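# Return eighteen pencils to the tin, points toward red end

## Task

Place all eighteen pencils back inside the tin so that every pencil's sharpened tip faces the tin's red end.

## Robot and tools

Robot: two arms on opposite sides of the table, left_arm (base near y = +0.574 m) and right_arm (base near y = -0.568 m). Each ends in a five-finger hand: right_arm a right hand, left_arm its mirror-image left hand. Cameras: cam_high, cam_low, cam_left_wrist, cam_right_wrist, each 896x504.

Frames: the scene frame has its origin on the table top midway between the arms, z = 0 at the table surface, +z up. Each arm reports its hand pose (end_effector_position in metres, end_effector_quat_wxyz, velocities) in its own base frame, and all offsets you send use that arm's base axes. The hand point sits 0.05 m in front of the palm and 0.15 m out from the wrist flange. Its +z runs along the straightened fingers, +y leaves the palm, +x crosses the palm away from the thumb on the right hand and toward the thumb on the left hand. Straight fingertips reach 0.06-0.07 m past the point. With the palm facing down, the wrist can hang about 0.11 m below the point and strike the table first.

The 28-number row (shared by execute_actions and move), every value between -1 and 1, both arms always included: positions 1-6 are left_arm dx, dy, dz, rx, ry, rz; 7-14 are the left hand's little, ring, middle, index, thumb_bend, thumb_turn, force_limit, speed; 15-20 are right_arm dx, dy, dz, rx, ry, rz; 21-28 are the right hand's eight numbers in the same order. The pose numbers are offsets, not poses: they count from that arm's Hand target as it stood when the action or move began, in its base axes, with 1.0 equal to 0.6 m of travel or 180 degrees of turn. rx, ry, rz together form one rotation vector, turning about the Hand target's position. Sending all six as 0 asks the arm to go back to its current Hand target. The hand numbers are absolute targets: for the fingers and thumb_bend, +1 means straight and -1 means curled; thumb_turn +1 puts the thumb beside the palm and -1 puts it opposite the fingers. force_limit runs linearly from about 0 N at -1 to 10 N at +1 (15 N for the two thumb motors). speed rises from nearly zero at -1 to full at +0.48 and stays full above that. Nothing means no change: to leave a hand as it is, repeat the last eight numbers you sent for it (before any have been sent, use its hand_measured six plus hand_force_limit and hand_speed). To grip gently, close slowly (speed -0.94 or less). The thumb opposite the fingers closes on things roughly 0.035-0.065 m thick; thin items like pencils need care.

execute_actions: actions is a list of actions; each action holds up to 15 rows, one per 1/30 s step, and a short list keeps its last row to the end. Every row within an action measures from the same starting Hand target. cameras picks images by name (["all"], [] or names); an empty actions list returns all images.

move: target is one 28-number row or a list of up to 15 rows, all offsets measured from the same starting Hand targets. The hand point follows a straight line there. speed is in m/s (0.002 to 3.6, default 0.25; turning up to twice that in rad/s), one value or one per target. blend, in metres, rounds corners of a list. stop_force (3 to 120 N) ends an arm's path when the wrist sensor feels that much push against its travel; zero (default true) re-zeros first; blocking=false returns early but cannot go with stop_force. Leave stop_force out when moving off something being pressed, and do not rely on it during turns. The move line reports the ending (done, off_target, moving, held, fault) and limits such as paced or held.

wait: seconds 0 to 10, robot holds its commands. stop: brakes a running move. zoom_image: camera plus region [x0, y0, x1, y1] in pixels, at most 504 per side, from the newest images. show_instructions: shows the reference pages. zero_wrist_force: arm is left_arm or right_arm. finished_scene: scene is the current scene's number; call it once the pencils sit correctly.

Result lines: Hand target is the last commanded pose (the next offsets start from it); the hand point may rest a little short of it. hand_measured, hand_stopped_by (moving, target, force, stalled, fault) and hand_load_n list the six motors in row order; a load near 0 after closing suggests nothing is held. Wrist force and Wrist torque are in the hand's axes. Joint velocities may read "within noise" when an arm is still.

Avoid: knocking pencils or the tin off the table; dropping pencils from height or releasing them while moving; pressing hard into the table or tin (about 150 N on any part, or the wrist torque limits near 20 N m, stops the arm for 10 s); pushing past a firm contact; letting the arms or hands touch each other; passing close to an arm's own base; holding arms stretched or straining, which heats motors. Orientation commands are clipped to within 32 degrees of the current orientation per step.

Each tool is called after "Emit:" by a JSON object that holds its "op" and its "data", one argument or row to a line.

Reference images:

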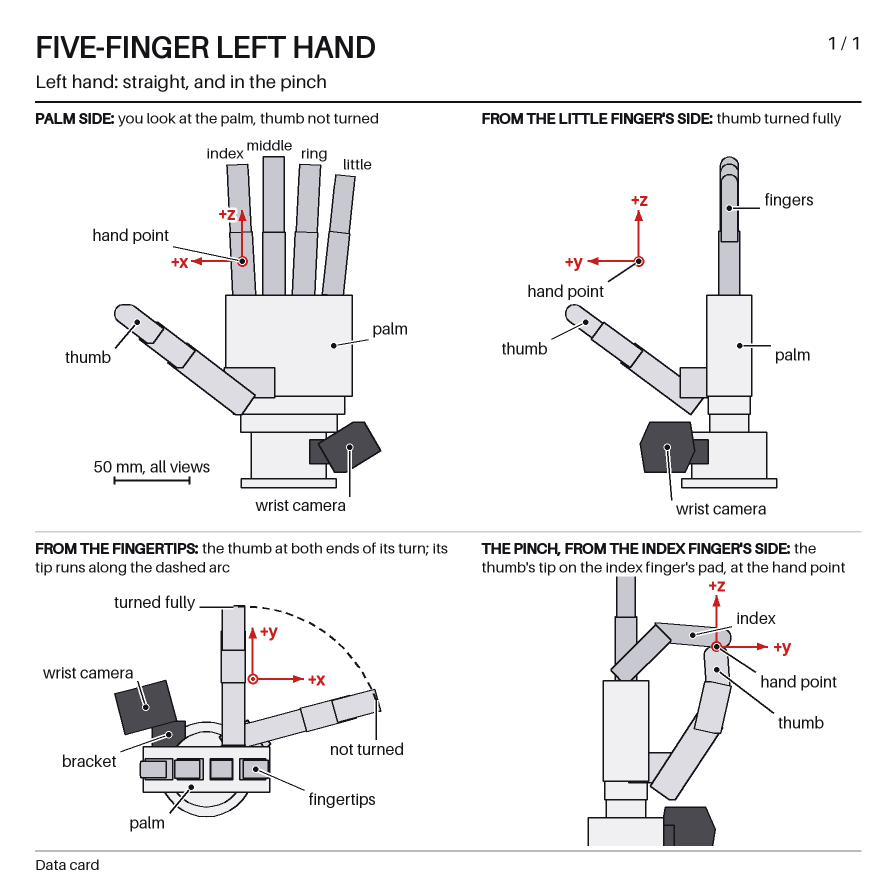

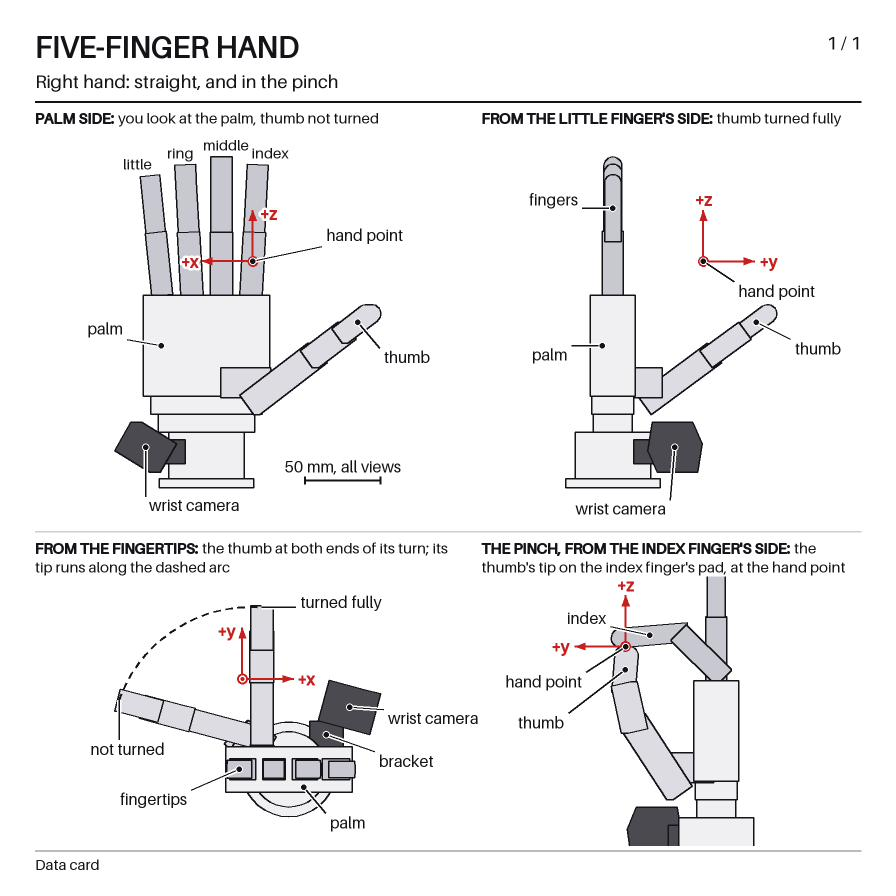

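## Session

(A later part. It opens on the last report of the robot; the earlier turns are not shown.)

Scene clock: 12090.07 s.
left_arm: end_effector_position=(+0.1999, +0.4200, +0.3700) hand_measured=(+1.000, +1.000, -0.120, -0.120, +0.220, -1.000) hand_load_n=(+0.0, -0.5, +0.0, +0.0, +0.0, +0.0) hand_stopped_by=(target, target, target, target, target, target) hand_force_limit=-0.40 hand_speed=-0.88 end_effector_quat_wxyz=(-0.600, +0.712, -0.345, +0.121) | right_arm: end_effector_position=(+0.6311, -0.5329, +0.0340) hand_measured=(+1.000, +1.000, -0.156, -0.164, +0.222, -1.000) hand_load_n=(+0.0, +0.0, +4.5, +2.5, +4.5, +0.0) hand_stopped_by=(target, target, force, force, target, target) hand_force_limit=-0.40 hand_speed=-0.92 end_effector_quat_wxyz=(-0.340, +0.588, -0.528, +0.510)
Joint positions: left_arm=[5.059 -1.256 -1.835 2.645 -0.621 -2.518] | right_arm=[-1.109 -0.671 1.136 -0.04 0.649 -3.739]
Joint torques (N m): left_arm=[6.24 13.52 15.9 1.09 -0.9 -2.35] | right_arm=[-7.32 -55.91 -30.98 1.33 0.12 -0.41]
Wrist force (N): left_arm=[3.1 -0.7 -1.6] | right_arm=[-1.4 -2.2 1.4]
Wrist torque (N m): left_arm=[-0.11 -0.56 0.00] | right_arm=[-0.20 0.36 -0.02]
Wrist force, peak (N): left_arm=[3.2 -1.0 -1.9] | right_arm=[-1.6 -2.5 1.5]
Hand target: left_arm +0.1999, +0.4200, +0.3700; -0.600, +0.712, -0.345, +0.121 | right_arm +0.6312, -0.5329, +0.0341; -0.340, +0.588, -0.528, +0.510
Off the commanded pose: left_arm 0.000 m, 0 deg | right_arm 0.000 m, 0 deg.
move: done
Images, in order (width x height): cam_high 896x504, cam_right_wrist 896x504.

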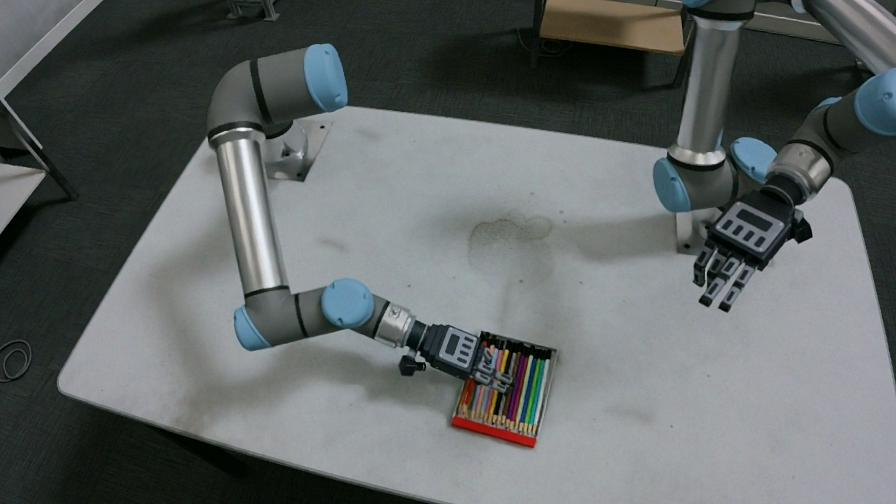

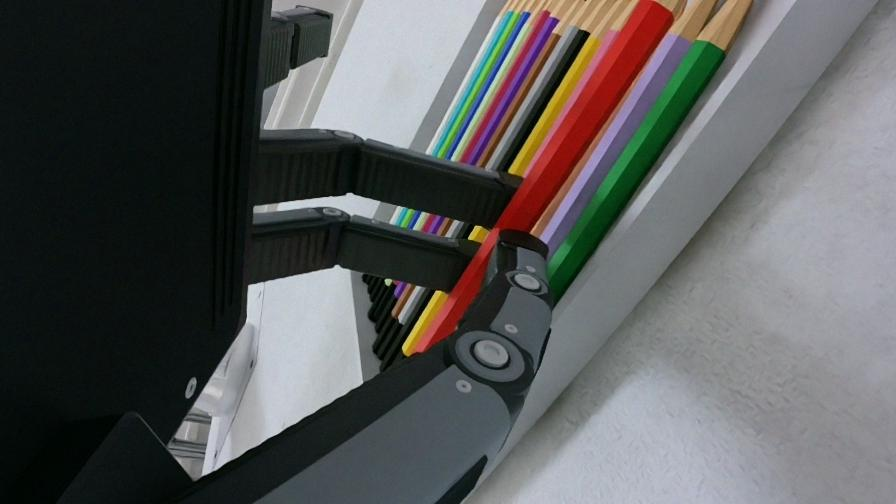

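Emit:
{"op": "move", "data": {
  "target": [
    [0,0,0,0,0,0,1,1,-0.12,-0.12,0.22,-1,-0.4,-0.88,0,0,-0.0033,0,0,-0.005,1,1,-0.65,-0.65,0.22,-1,-0.4,-0.92]
  ],
  "speed": [0.05]
}}

Emit:
{"op": "move", "data": {
  "target": [
    [0,0,0,0,0,0,1,1,-0.12,-0.12,0.22,-1,-0.4,-0.88,0,0,-0.03,0,0,0,1,1,-0.65,-0.65,0.22,-1,-0.4,-0.92]
  ],
  "speed": [0.012],
  "stop_force": 3.5,
  "cameras": ["cam_right_wrist","cam_high","cam_low"]
}}

Emit:
{"op": "zoom_image", "data": {
  "camera": "cam_high",
  "region": [430, 320, 570, 460]
}}

Emit:
{"op": "zoom_image", "data": {
  "camera": "cam_high",
  "region": [448, 380, 498, 430]
}}

Emit:
{"op": "zoom_image", "data": {
  "camera": "cam_low",
  "region": [380, 230, 540, 330]
}}

Scene clock: 12109.77 s.
left_arm: end_effector_position=(+0.1999, +0.4200, +0.3700) hand_measured=(+1.000, +1.000, -0.120, -0.120, +0.220, -1.000) hand_load_n=(+0.0, +0.0, +0.0, +0.0, +0.5, +0.0) hand_stopped_by=(target, target, target, target, target, target) hand_force_limit=-0.40 hand_speed=-0.88 end_effector_quat_wxyz=(-0.600, +0.712, -0.345, +0.121) | right_arm: end_effector_position=(+0.6311, -0.5328, +0.0321) hand_measured=(+1.000, +1.000, -0.156, -0.164, +0.222, -1.000) hand_load_n=(+0.0, +0.0, +4.0, +2.0, +4.5, +0.0) hand_stopped_by=(target, target, force, force, target, target) hand_force_limit=-0.40 hand_speed=-0.92 end_effector_quat_wxyz=(-0.336, +0.584, -0.532, +0.512)
Joint positions: left_arm=[5.059 -1.256 -1.835 2.645 -0.621 -2.518] | right_arm=[-1.106 -0.678 1.154 -0.06 0.666 -3.727]
Joint torques (N m): left_arm=[4.96 14.29 15.75 1.04 -1 -2.44] | right_arm=[2.2 -47.11 -27.83 1.31 -2.64 -1.04]
Wrist force (N): left_arm=[3.2 -0.9 -1.7] | right_arm=[-1.2 -2.2 1.5]
Wrist torque (N m): left_arm=[-0.12 -0.57 0.01] | right_arm=[-0.21 0.36 0.00]
Wrist force, peak (N): left_arm=[3.5 -0.8 -1.6] | right_arm=[-1.3 -2.6 1.6]
Hand target: left_arm +0.1999, +0.4200, +0.3700; -0.600, +0.712, -0.345, +0.121 | right_arm +0.6312, -0.5329, +0.0321; -0.336, +0.584, -0.532, +0.512
Off the commanded pose: left_arm 0.000 m, 0 deg | right_arm 0.000 m, 0 deg.
move: done

Scene clock: 12111.33 s.
left_arm: end_effector_position=(+0.1999, +0.4200, +0.3700) hand_measured=(+1.000, +1.000, -0.120, -0.120, +0.220, -1.000) hand_load_n=(+0.0, +0.0, +0.0, +0.0, +0.0, +0.0) hand_stopped_by=(target, target, target, target, target, target) hand_force_limit=-0.40 hand_speed=-0.88 end_effector_quat_wxyz=(-0.600, +0.712, -0.345, +0.121) | right_arm: end_effector_position=(+0.6312, -0.5328, +0.0273) hand_measured=(+1.000, +1.000, -0.156, -0.164, +0.220, -1.000) hand_load_n=(+0.0, +0.0, +5.0, +2.5, +3.0, +0.0) hand_stopped_by=(target, target, force, force, target, target) hand_force_limit=-0.40 hand_speed=-0.92 end_effector_quat_wxyz=(-0.336, +0.584, -0.532, +0.512)
Joint positions: left_arm=[5.059 -1.256 -1.835 2.645 -0.621 -2.518] | right_arm=[-1.106 -0.672 1.156 -0.068 0.665 -3.727]
Joint torques (N m): left_arm=[5 14.03 16.28 1.1 -1.01 -2.41] | right_arm=[-0.81 -56.83 -32.04 -0.35 -0.97 -0.89]
Wrist force (N): left_arm=[3.1 -0.7 -1.6] | right_arm=[-1.4 -3.6 1.7]
Wrist torque (N m): left_arm=[-0.12 -0.55 0.00] | right_arm=[-0.29 0.37 -0.03]
Wrist force, peak (N): left_arm=[3.4 -1.0 -1.7] | right_arm=[-0.3 -7.7 0.6]
Hand target: left_arm +0.1999, +0.4200, +0.3700; -0.600, +0.712, -0.345, +0.121 | right_arm +0.6312, -0.5328, +0.0273; -0.336, +0.584, -0.532, +0.512 (not the last commanded pose)
Off the commanded pose: left_arm 0.000 m, 0 deg | right_arm 0.013 m, 0 deg.
move: contact (right_arm)
Images, in order (width x height): cam_high 896x504, cam_low 896x504, cam_right_wrist 896x504.

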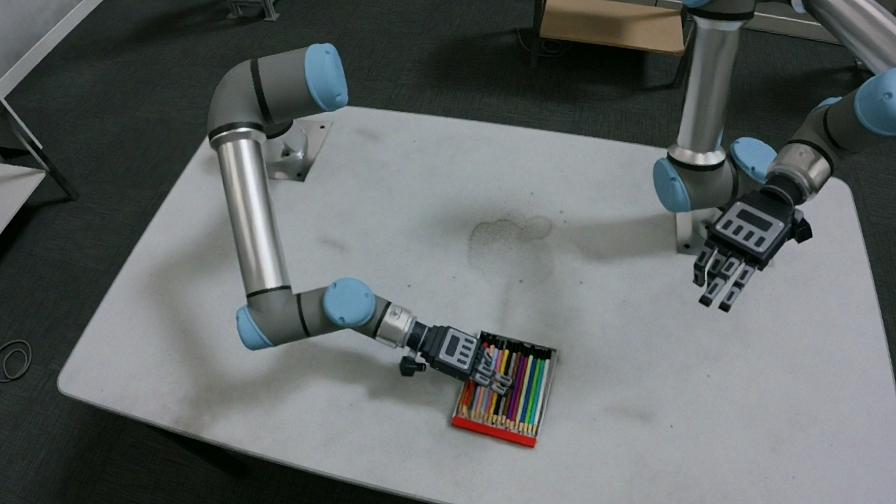

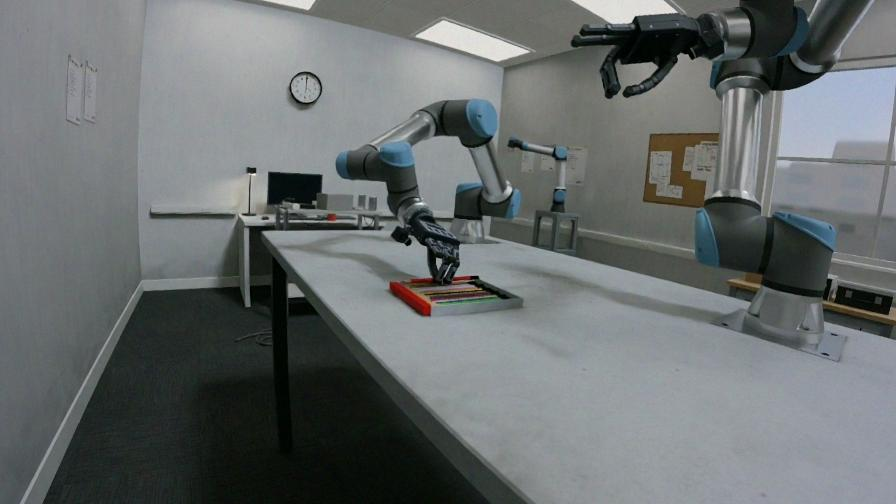

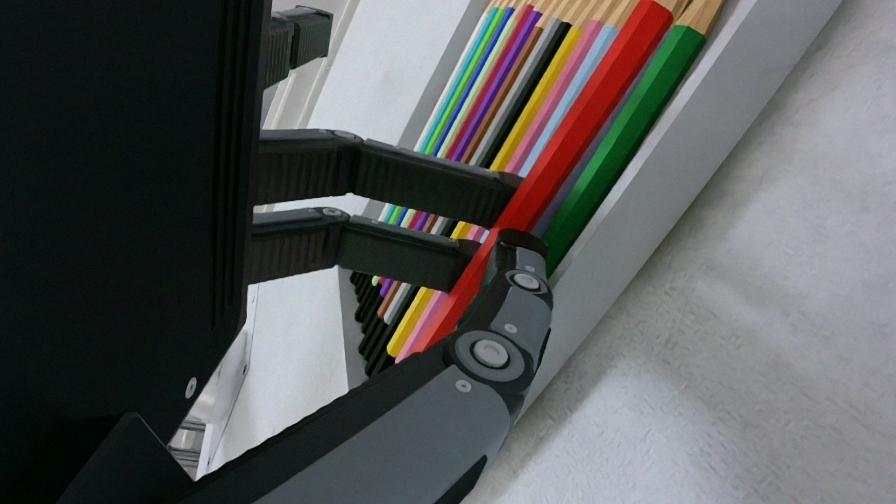

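Scaled by 3.600 from the camera's 896x504 image, which has a finer 1280x720 frame.

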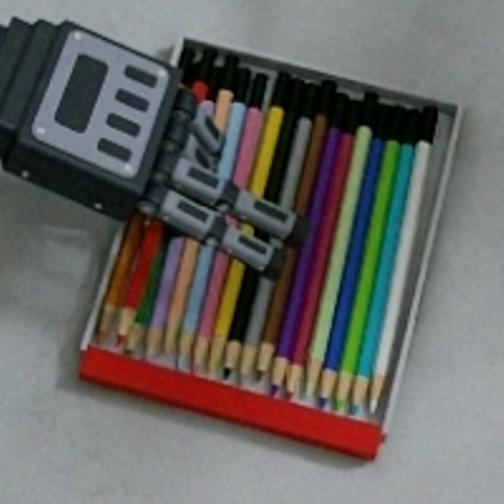

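Scaled by 10.080 from the camera's 896x504 image, which has a finer 1280x720 frame.

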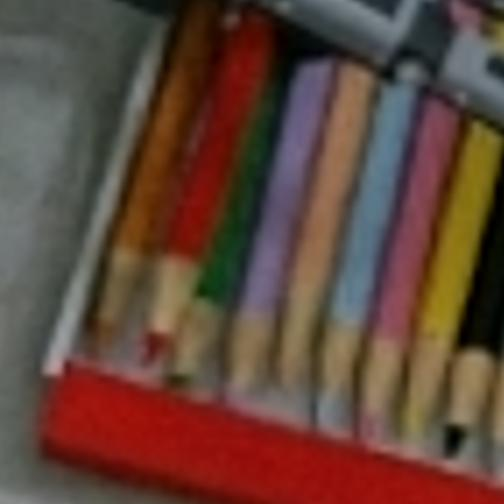

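Scaled by 3.150 from the camera's 896x504 image, which has a finer 1280x720 frame.

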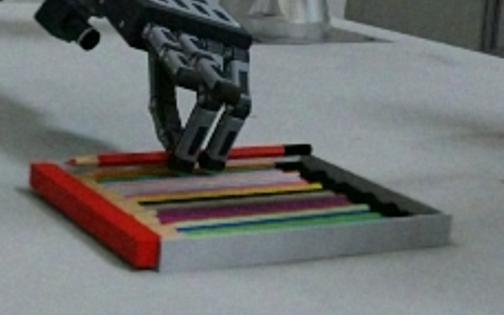

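Emit:
{"op": "zoom_image", "data": {
  "camera": "cam_high",
  "region": [470, 320, 510, 360]
}}

Scaled by 12.600 from the camera's 896x504 image, which has a finer 1280x720 frame.

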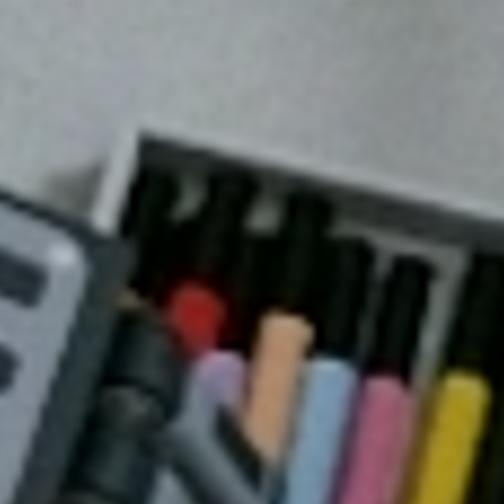

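Emit:
{"op": "move", "data": {
  "target": [
    [0,0,0,0,0,0,1,1,-0.12,-0.12,0.22,-1,-0.4,-0.88,-0.0025,-0.0002,0.001,0,0,0,1,1,-0.65,-0.65,0.22,-1,-0.4,-0.92]
  ],
  "speed": [0.02]
}}

Emit:
{"op": "move", "data": {
  "target": [
    [0,0,0,0,0,0,1,1,-0.12,-0.12,0.22,-1,-0.4,-0.88,0,0,-0.01,0,0,0,1,1,-0.65,-0.65,0.22,-1,-0.4,-0.92]
  ],
  "speed": [0.008],
  "stop_force": 6,
  "cameras": ["cam_right_wrist","cam_high"]
}}

Emit:
{"op": "zoom_image", "data": {
  "camera": "cam_high",
  "region": [448, 380, 498, 430]
}}

Emit:
{"op": "zoom_image", "data": {
  "camera": "cam_high",
  "region": [470, 320, 510, 360]
}}

Scene clock: 12146.53 s.
left_arm: end_effector_position=(+0.1999, +0.4200, +0.3700) hand_measured=(+1.000, +1.000, -0.120, -0.120, +0.220, -1.000) hand_load_n=(+0.0, +0.0, +0.0, +0.0, +0.0, +0.5) hand_stopped_by=(target, target, target, target, target, target) hand_force_limit=-0.40 hand_speed=-0.88 end_effector_quat_wxyz=(-0.600, +0.712, -0.345, +0.121) | right_arm: end_effector_position=(+0.6297, -0.5329, +0.0279) hand_measured=(+1.000, +1.000, -0.156, -0.164, +0.222, -1.000) hand_load_n=(+0.0, -0.5, +4.5, +2.5, +3.5, +0.0) hand_stopped_by=(target, target, force, force, target, target) hand_force_limit=-0.40 hand_speed=-0.92 end_effector_quat_wxyz=(-0.336, +0.584, -0.532, +0.512)
Joint positions: left_arm=[5.059 -1.256 -1.835 2.645 -0.621 -2.518] | right_arm=[-1.108 -0.675 1.159 -0.068 0.663 -3.728]
Joint torques (N m): left_arm=[5 14.24 15.98 1.14 -0.86 -2.43] | right_arm=[-6.64 -52.59 -9.11 1.16 -2.9 -0.67]
Wrist force (N): left_arm=[3.1 -0.9 -1.6] | right_arm=[-1.0 -3.2 1.9]
Wrist torque (N m): left_arm=[-0.14 -0.56 0.00] | right_arm=[-0.22 0.35 -0.01]
Wrist force, peak (N): left_arm=[3.4 -0.7 -1.7] | right_arm=[-0.9 -4.9 1.6]
Hand target: left_arm +0.1999, +0.4200, +0.3700; -0.600, +0.712, -0.345, +0.121 | right_arm +0.6297, -0.5329, +0.0279; -0.336, +0.584, -0.532, +0.512
Off the commanded pose: left_arm 0.000 m, 0 deg | right_arm 0.000 m, 0 deg.
move: done

Scene clock: 12147.93 s.
left_arm: end_effector_position=(+0.1999, +0.4200, +0.3700) hand_measured=(+1.000, +1.000, -0.120, -0.120, +0.220, -1.000) hand_load_n=(+0.0, +0.0, +0.0, +0.0, +0.0, +0.0) hand_stopped_by=(target, target, target, target, target, target) hand_force_limit=-0.40 hand_speed=-0.88 end_effector_quat_wxyz=(-0.600, +0.712, -0.345, +0.121) | right_arm: end_effector_position=(+0.6297, -0.5330, +0.0268) hand_measured=(+1.000, +1.000, -0.156, -0.164, +0.220, -1.000) hand_load_n=(+0.0, +0.0, +6.0, +3.5, +0.5, -0.5) hand_stopped_by=(target, target, force, force, target, target) hand_force_limit=-0.40 hand_speed=-0.92 end_effector_quat_wxyz=(-0.336, +0.584, -0.532, +0.512)
Joint positions: left_arm=[5.059 -1.256 -1.835 2.645 -0.621 -2.518] | right_arm=[-1.108 -0.673 1.16 -0.07 0.663 -3.728]
Joint torques (N m): left_arm=[4.81 14.13 16.37 1.06 -0.92 -2.41] | right_arm=[-5.41 -54 -31 1.12 -2.06 -0.11]
Wrist force (N): left_arm=[3.4 -1.0 -1.6] | right_arm=[-2.0 -8.7 1.8]
Wrist torque (N m): left_arm=[-0.15 -0.60 0.03] | right_arm=[-0.49 0.39 -0.07]
Wrist force, peak (N): left_arm=[3.4 -0.7 -1.8] | right_arm=[-0.5 -12.1 -0.5]
Hand target: left_arm +0.1999, +0.4200, +0.3700; -0.600, +0.712, -0.345, +0.121 | right_arm +0.6297, -0.5330, +0.0268; -0.336, +0.584, -0.532, +0.512 (not the last commanded pose)
Off the commanded pose: left_arm 0.000 m, 0 deg | right_arm 0.005 m, 0 deg.
move: contact (right_arm)
Images, in order (width x height): cam_high 896x504, cam_right_wrist 896x504.

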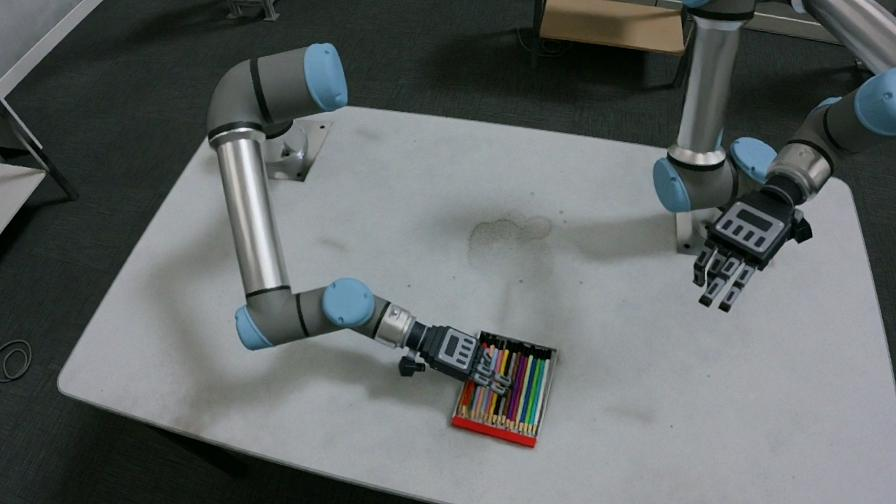

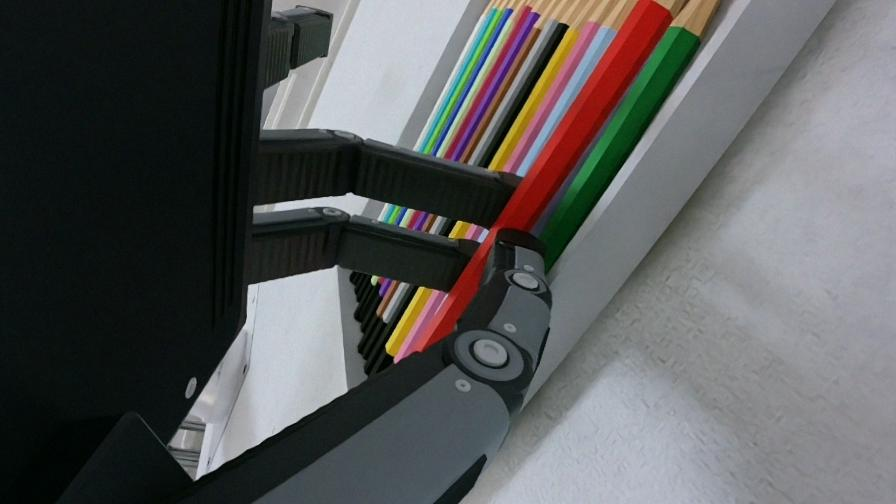

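Scaled by 10.080 from the camera's 896x504 image, which has a finer 1280x720 frame.

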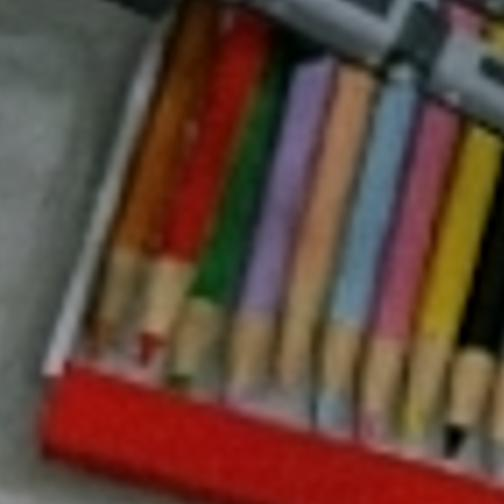

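Scaled by 12.600 from the camera's 896x504 image, which has a finer 1280x720 frame.

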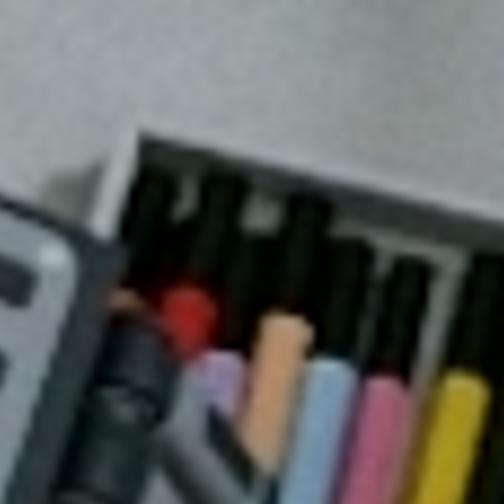

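Emit:
{"op": "move", "data": {
  "target": [
    [0,0,0,0,0,0,1,1,-0.12,-0.12,0.22,-1,-0.4,-0.88,0,0,0,0,0,0,1,1,-0.12,-0.12,0.22,-1,-0.4,-0.88],
    [0,0,0,0,0,0,1,1,-0.12,-0.12,0.22,-1,-0.4,-0.88,0,0,0.08,0,0,0,1,1,-0.12,-0.12,0.22,-1,-0.4,-0.88],
    [0,0,0,0,0,0,1,1,-0.12,-0.12,0.22,-1,-0.4,-0.88,-0.22,0.08,0.12,0,0,0,1,1,-0.12,-0.12,0.22,-1,-0.4,-0.88]
  ],
  "speed": [0.05,0.04,0.2],
  "blend": [0,0.01,0],
  "cameras": ["cam_right_wrist","cam_high","cam_low"]
}}

Emit:
{"op": "zoom_image", "data": {
  "camera": "cam_high",
  "region": [430, 320, 570, 460]
}}

Emit:
{"op": "zoom_image", "data": {
  "camera": "cam_high",
  "region": [470, 320, 510, 360]
}}

Emit:
{"op": "zoom_image", "data": {
  "camera": "cam_low",
  "region": [380, 260, 540, 330]
}}

Scene clock: 12160.50 s.
left_arm: end_effector_position=(+0.1999, +0.4200, +0.3700) hand_measured=(+1.000, +1.000, -0.120, -0.120, +0.220, -1.000) hand_load_n=(+0.0, -0.5, +0.0, +0.0, +0.0, +0.0) hand_stopped_by=(target, target, target, target, target, target) hand_force_limit=-0.40 hand_speed=-0.88 end_effector_quat_wxyz=(-0.600, +0.712, -0.345, +0.121) | right_arm: end_effector_position=(+0.4978, -0.4850, +0.0988) hand_measured=(+1.000, +1.000, -0.120, -0.120, +0.220, -1.000) hand_load_n=(+0.0, +0.0, +0.0, +0.0, +0.0, +0.0) hand_stopped_by=(target, target, target, target, target, target) hand_force_limit=-0.40 hand_speed=-0.88 end_effector_quat_wxyz=(-0.336, +0.584, -0.532, +0.512)
Joint positions: left_arm=[5.059 -1.256 -1.835 2.645 -0.621 -2.518] | right_arm=[-1.291 -0.976 1.523 -0.003 0.501 -3.881]
Joint torques (N m): left_arm=[4.63 13.9 15.58 1.02 -0.95 -2.27] | right_arm=[-8.64 -46.7 -7.42 -0.85 -0.22 -0.95]
Wrist force (N): left_arm=[3.0 -0.9 -1.6] | right_arm=[-1.7 -1.9 1.5]
Wrist torque (N m): left_arm=[-0.13 -0.54 -0.01] | right_arm=[-0.13 0.42 0.06]
Wrist force, peak (N): left_arm=[3.2 -0.8 -2.0] | right_arm=[-1.7 -9.8 1.7]
Hand target: left_arm +0.1999, +0.4200, +0.3700; -0.600, +0.712, -0.345, +0.121 | right_arm +0.4977, -0.4850, +0.0988; -0.336, +0.584, -0.532, +0.512
Off the commanded pose: left_arm 0.000 m, 0 deg | right_arm 0.000 m, 0 deg.
move: done
Images, in order (width x height): cam_high 896x504, cam_low 896x504, cam_right_wrist 896x504.

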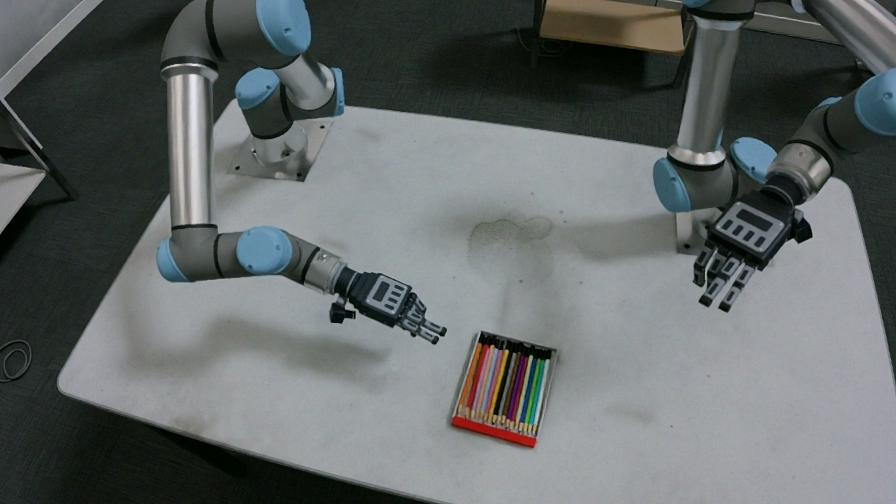

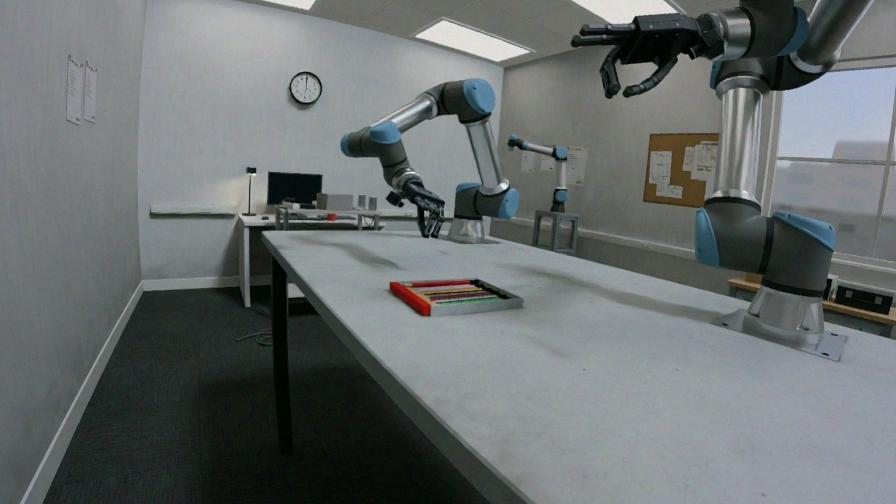

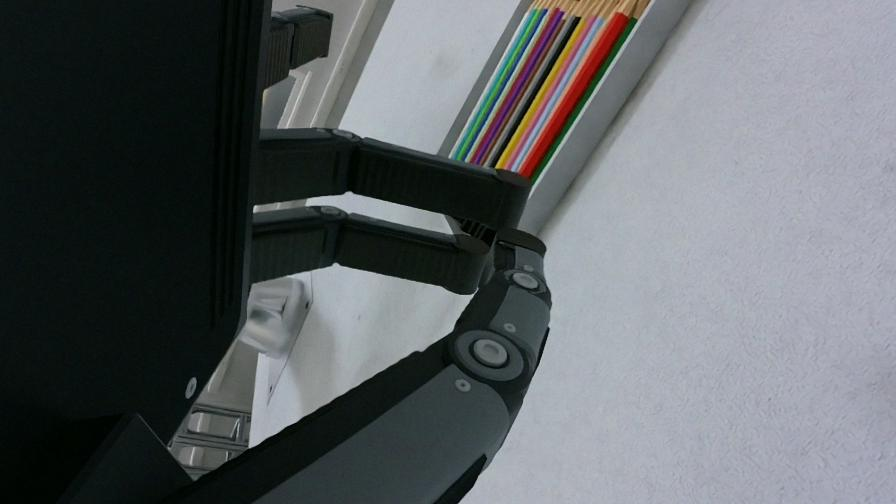

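Scaled by 3.600 from the camera's 896x504 image, which has a finer 1280x720 frame.

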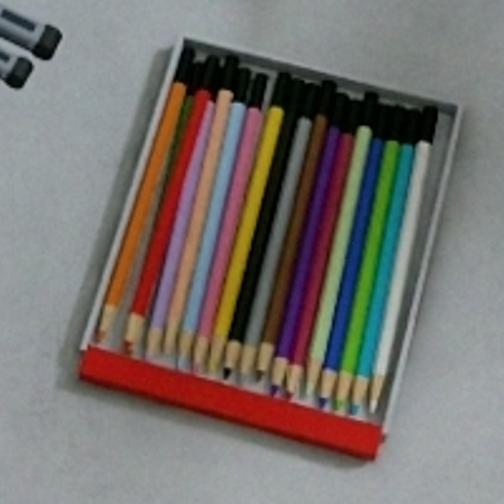

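Scaled by 12.600 from the camera's 896x504 image, which has a finer 1280x720 frame.

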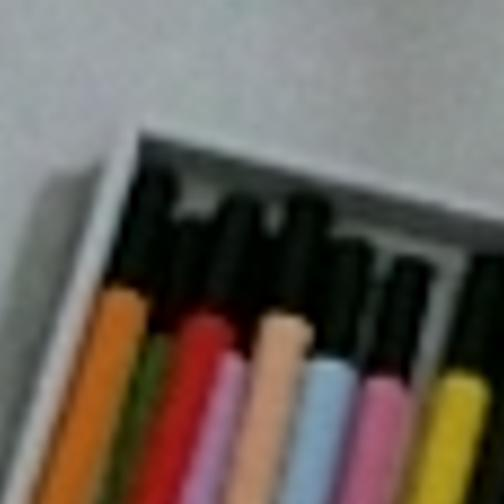

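Scaled by 3.150 from the camera's 896x504 image, which has a finer 1280x720 frame.

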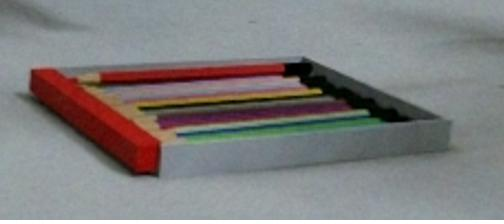

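Emit:
{"op": "move", "data": {
  "target": [
    [0,0,0,0,0,0,1,1,-0.12,-0.12,0.22,-1,-0.4,-0.88,0.2312,-0.101,0,0,0,0,1,1,-0.12,-0.12,0.22,-1,-0.4,-0.88],
    [0,0,0,0,0,0,1,1,-0.12,-0.12,0.22,-1,-0.4,-0.88,0.2312,-0.101,-0.0647,0,0,0,1,1,-0.12,-0.12,0.22,-1,-0.4,-0.88]
  ],
  "speed": [0.2,0.1],
  "blend": [0.02,0],
  "cameras": ["cam_right_wrist","cam_high"]
}}

Emit:
{"op": "zoom_image", "data": {
  "camera": "cam_right_wrist",
  "region": [400, 0, 840, 440]
}}

Scene clock: 12305.60 s.
left_arm: end_effector_position=(+0.1999, +0.4200, +0.3700) hand_measured=(+1.000, +1.000, -0.120, -0.120, +0.220, -1.000) hand_load_n=(+0.0, +0.0, +0.0, +0.0, +0.0, +0.0) hand_stopped_by=(target, target, target, target, target, target) hand_force_limit=-0.40 hand_speed=-0.88 end_effector_quat_wxyz=(-0.600, +0.712, -0.345, +0.121) | right_arm: end_effector_position=(+0.6364, -0.5455, +0.0599) hand_measured=(+1.000, +1.000, -0.120, -0.120, +0.220, -1.000) hand_load_n=(+0.0, +0.0, +0.0, +0.0, +0.0, +0.0) hand_stopped_by=(target, target, target, target, target, target) hand_force_limit=-0.40 hand_speed=-0.88 end_effector_quat_wxyz=(-0.336, +0.584, -0.532, +0.512)
Joint positions: left_arm=[5.059 -1.256 -1.835 2.645 -0.621 -2.518] | right_arm=[-1.108 -0.676 1.072 0.02 0.664 -3.728]
Joint torques (N m): left_arm=[2.42 14.28 16.06 1.03 -0.92 -2.33] | right_arm=[-9.32 -51.81 -33.48 -0.15 -2.07 0.24]
Wrist force (N): left_arm=[3.2 -0.7 -1.7] | right_arm=[-1.4 -2.5 1.4]
Wrist torque (N m): left_arm=[-0.11 -0.57 0.01] | right_arm=[-0.25 0.39 -0.01]
Wrist force, peak (N): left_arm=[3.4 -1.0 -1.6] | right_arm=[-0.5 -3.5 2.4]
Hand target: left_arm +0.1999, +0.4200, +0.3700; -0.600, +0.712, -0.345, +0.121 | right_arm +0.6364, -0.5456, +0.0600; -0.336, +0.584, -0.532, +0.512
Off the commanded pose: left_arm 0.000 m, 0 deg | right_arm 0.000 m, 0 deg.
move: done; blend cut to 0.0194 m at target 1
Images, in order (width x height): cam_high 896x504, cam_right_wrist 896x504.

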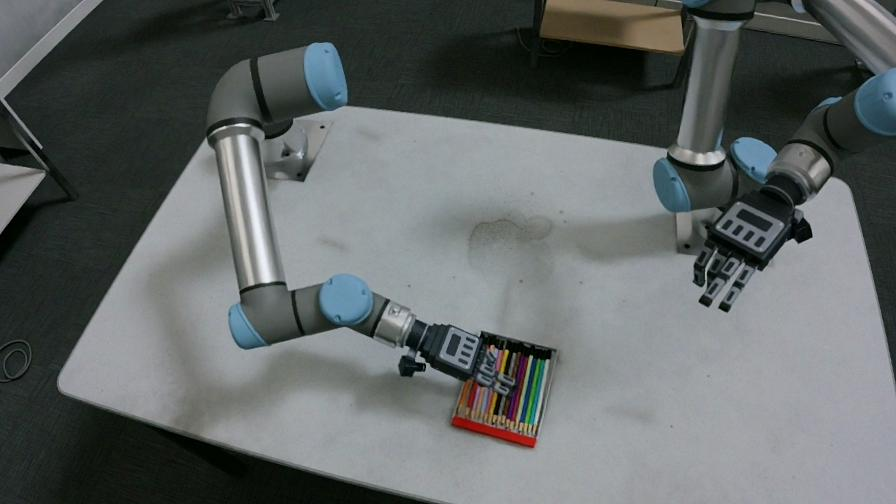

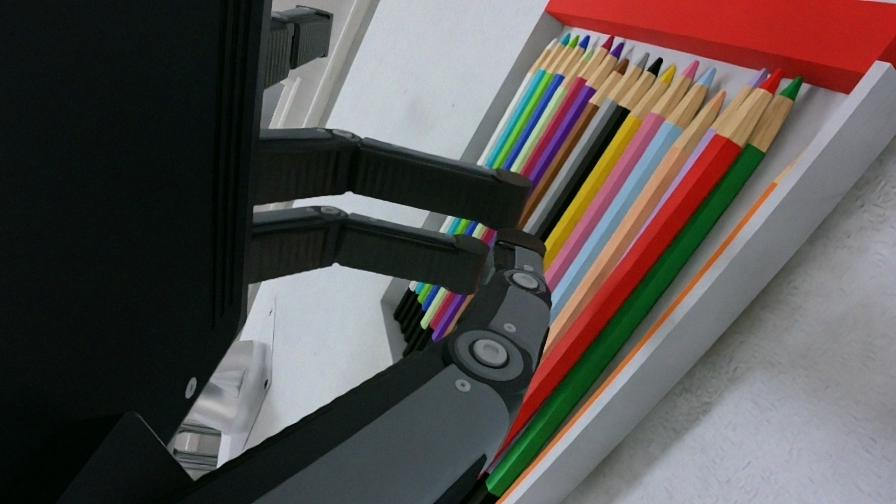

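Scaled by 1.145 from the camera's 896x504 image, which has a finer 1280x720 frame.

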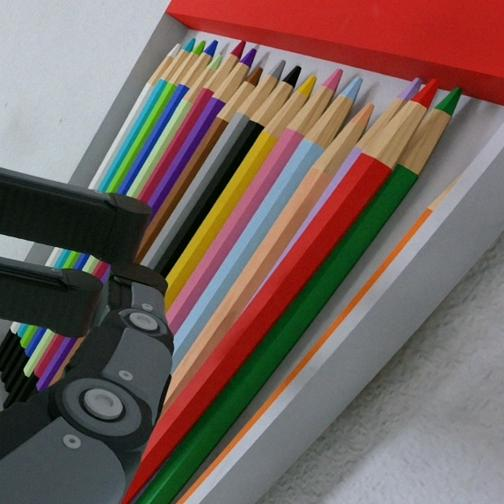

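Emit:
{"op": "move", "data": {
  "target": [
    [0,0,0,0,0,0,1,1,-0.12,-0.12,0.22,-1,-0.4,-0.88,0.0035,0.0077,-0.04,0,0,0,1,1,-0.12,-0.12,0.22,-1,-0.4,-0.88],
    [0,0,0,0,0,0,1,1,-0.12,-0.12,0.22,-1,-0.4,-0.88,0.0035,0.0077,-0.0667,0,0,0,1,1,-0.12,-0.12,0.22,-1,-0.4,-0.88]
  ],
  "speed": [0.05,0.012],
  "stop_force": 3,
  "cameras": ["cam_right_wrist","cam_high"]
}}

Emit:
{"op": "zoom_image", "data": {
  "camera": "cam_right_wrist",
  "region": [400, 0, 840, 440]
}}

Emit:
{"op": "zoom_image", "data": {
  "camera": "cam_high",
  "region": [430, 320, 570, 460]
}}

Scene clock: 12343.73 s.
left_arm: end_effector_position=(+0.1999, +0.4200, +0.3700) hand_measured=(+1.000, +1.000, -0.120, -0.120, +0.220, -1.000) hand_load_n=(+0.0, -0.5, +0.0, +0.0, +0.0, +0.0) hand_stopped_by=(target, target, target, target, target, target) hand_force_limit=-0.40 hand_speed=-0.88 end_effector_quat_wxyz=(-0.600, +0.712, -0.345, +0.121) | right_arm: end_effector_position=(+0.6385, -0.5410, +0.0241) hand_measured=(+1.000, +1.000, -0.120, -0.120, +0.220, -1.000) hand_load_n=(+0.0, +0.0, +0.0, +0.0, +0.0, +0.0) hand_stopped_by=(target, target, target, target, target, target) hand_force_limit=-0.40 hand_speed=-0.88 end_effector_quat_wxyz=(-0.336, +0.584, -0.532, +0.512)
Joint positions: left_arm=[5.059 -1.256 -1.835 2.645 -0.621 -2.518] | right_arm=[-1.102 -0.643 1.108 -0.052 0.669 -3.724]
Joint torques (N m): left_arm=[1.86 14.18 16.3 1.06 -0.92 -2.28] | right_arm=[-8.65 -56.73 -32.4 -0.6 2.2 -0.89]
Wrist force (N): left_arm=[3.0 -0.9 -1.5] | right_arm=[-1.4 -5.1 0.4]
Wrist torque (N m): left_arm=[-0.15 -0.53 0.00] | right_arm=[-0.27 0.39 -0.02]
Wrist force, peak (N): left_arm=[3.3 -0.9 -1.8] | right_arm=[-0.6 -11.9 -1.3]
Hand target: left_arm +0.1999, +0.4200, +0.3700; -0.600, +0.712, -0.345, +0.121 | right_arm +0.6385, -0.5410, +0.0241; -0.336, +0.584, -0.532, +0.512 (not the last commanded pose)
Off the commanded pose: left_arm 0.000 m, 0 deg | right_arm 0.004 m, 0 deg.
move: contact (right_arm); path passed 1 of 2 targets
Images, in order (width x height): cam_high 896x504, cam_right_wrist 896x504.

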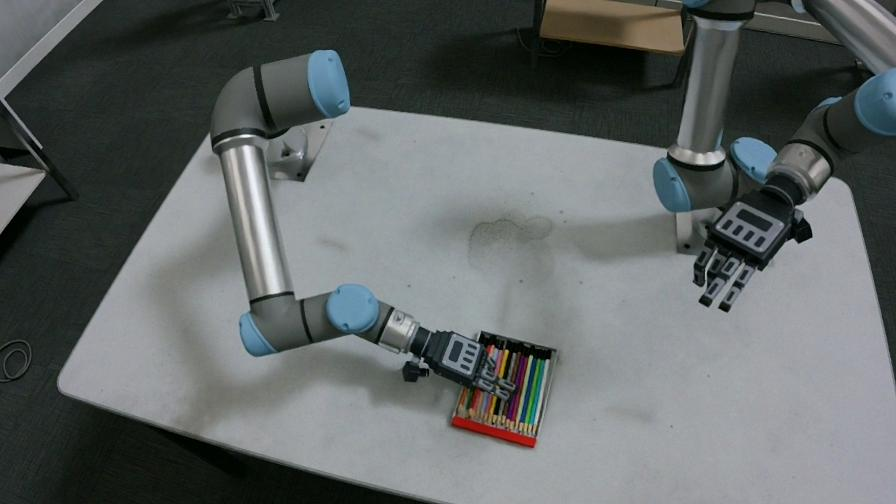

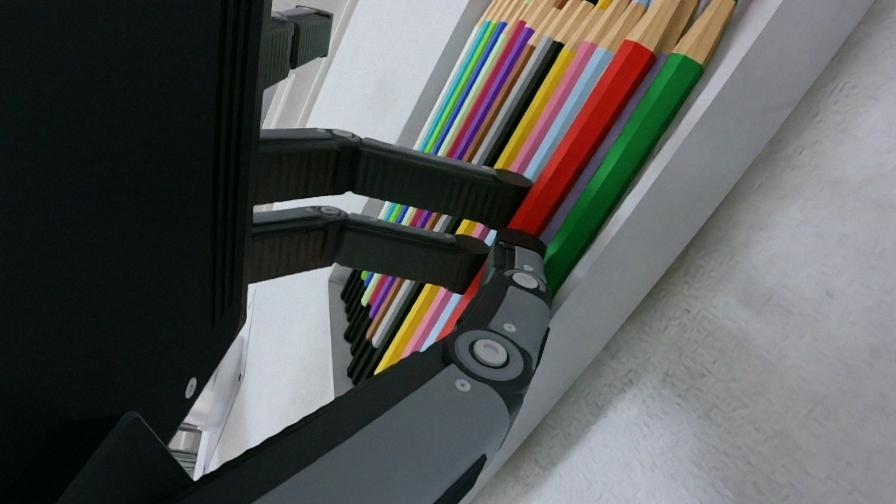

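Scaled by 1.145 from the camera's 896x504 image, which has a finer 1280x720 frame.

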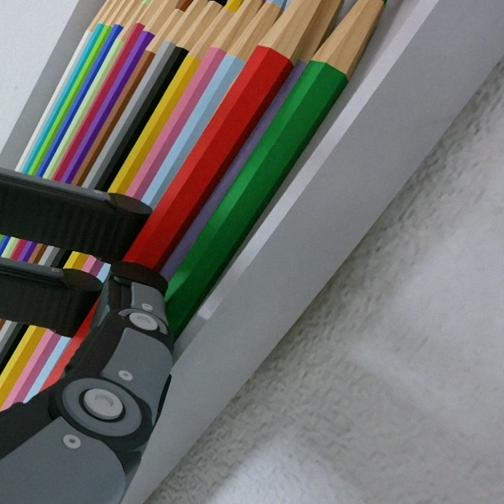

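Scaled by 3.600 from the camera's 896x504 image, which has a finer 1280x720 frame.

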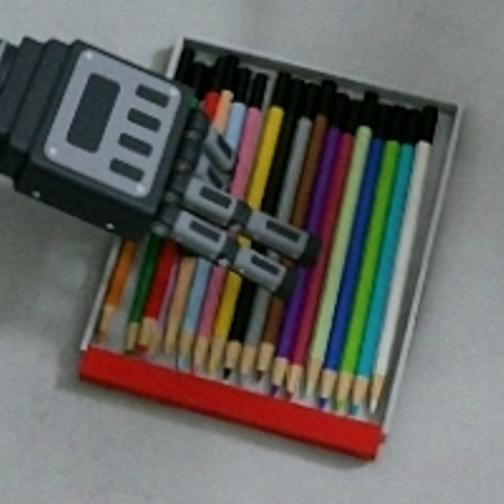

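Emit:
{"op": "move", "data": {
  "target": [
    [0,0,0,0,0,0,1,1,-0.12,-0.12,0.22,-1,-0.4,-0.88,0,0,0.06,0,0,0,1,1,-0.12,-0.12,0.22,-1,-0.4,-0.88]
  ],
  "speed": [0.1],
  "cameras": ["cam_right_wrist","cam_high"]
}}

Emit:
{"op": "zoom_image", "data": {
  "camera": "cam_right_wrist",
  "region": [400, 0, 840, 440]
}}

Emit:
{"op": "zoom_image", "data": {
  "camera": "cam_high",
  "region": [430, 320, 570, 460]
}}

Scene clock: 12359.27 s.
left_arm: end_effector_position=(+0.1999, +0.4200, +0.3700) hand_measured=(+1.000, +1.000, -0.120, -0.120, +0.220, -1.000) hand_load_n=(+0.0, +0.0, +0.0, +0.0, +0.0, +0.0) hand_stopped_by=(target, target, target, target, target, target) hand_force_limit=-0.40 hand_speed=-0.88 end_effector_quat_wxyz=(-0.600, +0.712, -0.345, +0.121) | right_arm: end_effector_position=(+0.6386, -0.5411, +0.0603) hand_measured=(+1.000, +1.000, -0.120, -0.120, +0.220, -1.000) hand_load_n=(+0.0, +0.0, +0.0, +0.0, +0.0, +0.0) hand_stopped_by=(target, target, target, target, target, target) hand_force_limit=-0.40 hand_speed=-0.88 end_effector_quat_wxyz=(-0.336, +0.584, -0.532, +0.513)
Joint positions: left_arm=[5.059 -1.256 -1.835 2.645 -0.621 -2.518] | right_arm=[-1.102 -0.683 1.084 0.012 0.669 -3.724]
Joint torques (N m): left_arm=[1.82 14.41 16.11 1 -0.88 -2.31] | right_arm=[-3.83 -40.64 -7.03 -0.98 -0.07 -0.99]
Wrist force (N): left_arm=[3.1 -0.9 -1.6] | right_arm=[-1.5 -2.4 1.4]
Wrist torque (N m): left_arm=[-0.13 -0.56 0.01] | right_arm=[-0.22 0.40 -0.02]
Wrist force, peak (N): left_arm=[3.5 -0.9 -1.5] | right_arm=[-1.1 -6.0 0.3]
Hand target: left_arm +0.1999, +0.4200, +0.3700; -0.600, +0.712, -0.345, +0.121 | right_arm +0.6385, -0.5410, +0.0601; -0.336, +0.584, -0.532, +0.512
Off the commanded pose: left_arm 0.000 m, 0 deg | right_arm 0.000 m, 0 deg.
move: done
Images, in order (width x height): cam_high 896x504, cam_right_wrist 896x504.

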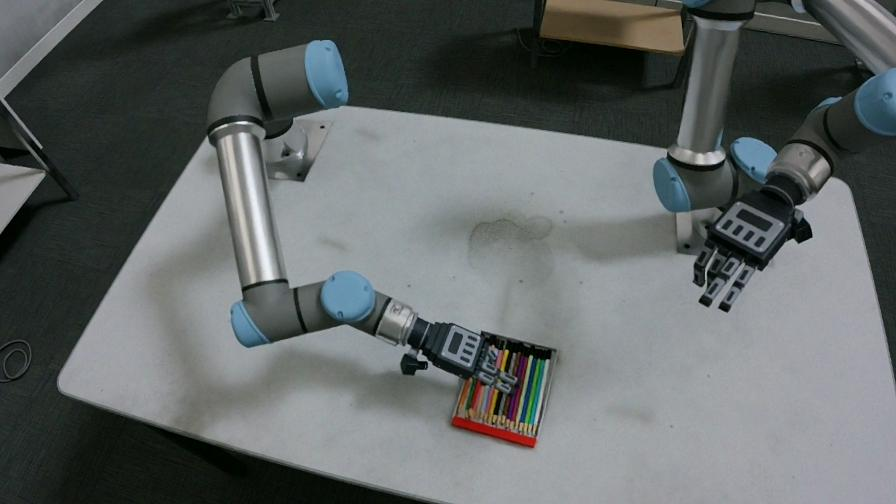

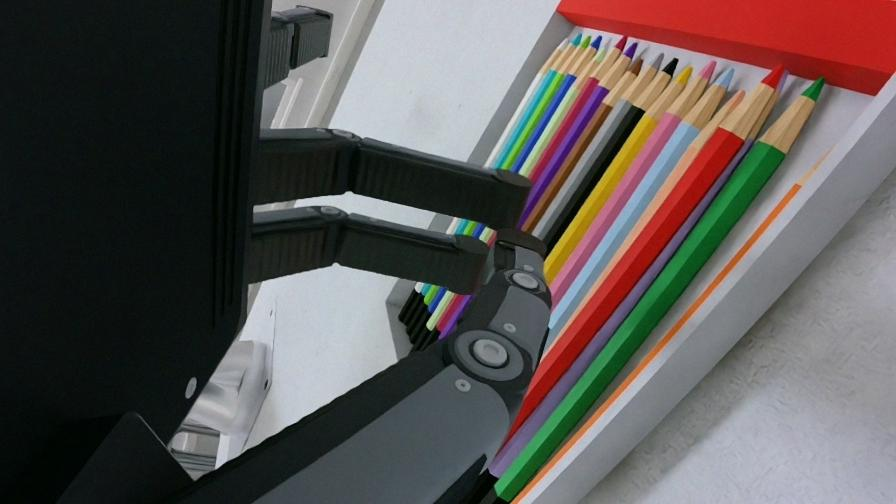

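Scaled by 1.145 from the camera's 896x504 image, which has a finer 1280x720 frame.

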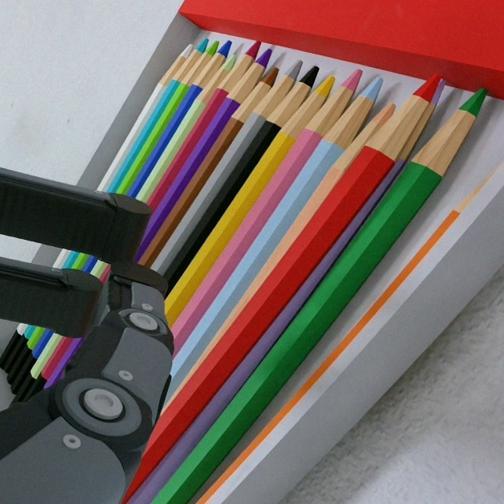

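Scaled by 3.600 from the camera's 896x504 image, which has a finer 1280x720 frame.

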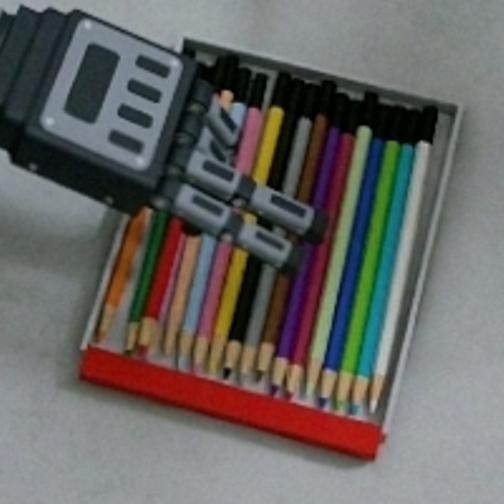

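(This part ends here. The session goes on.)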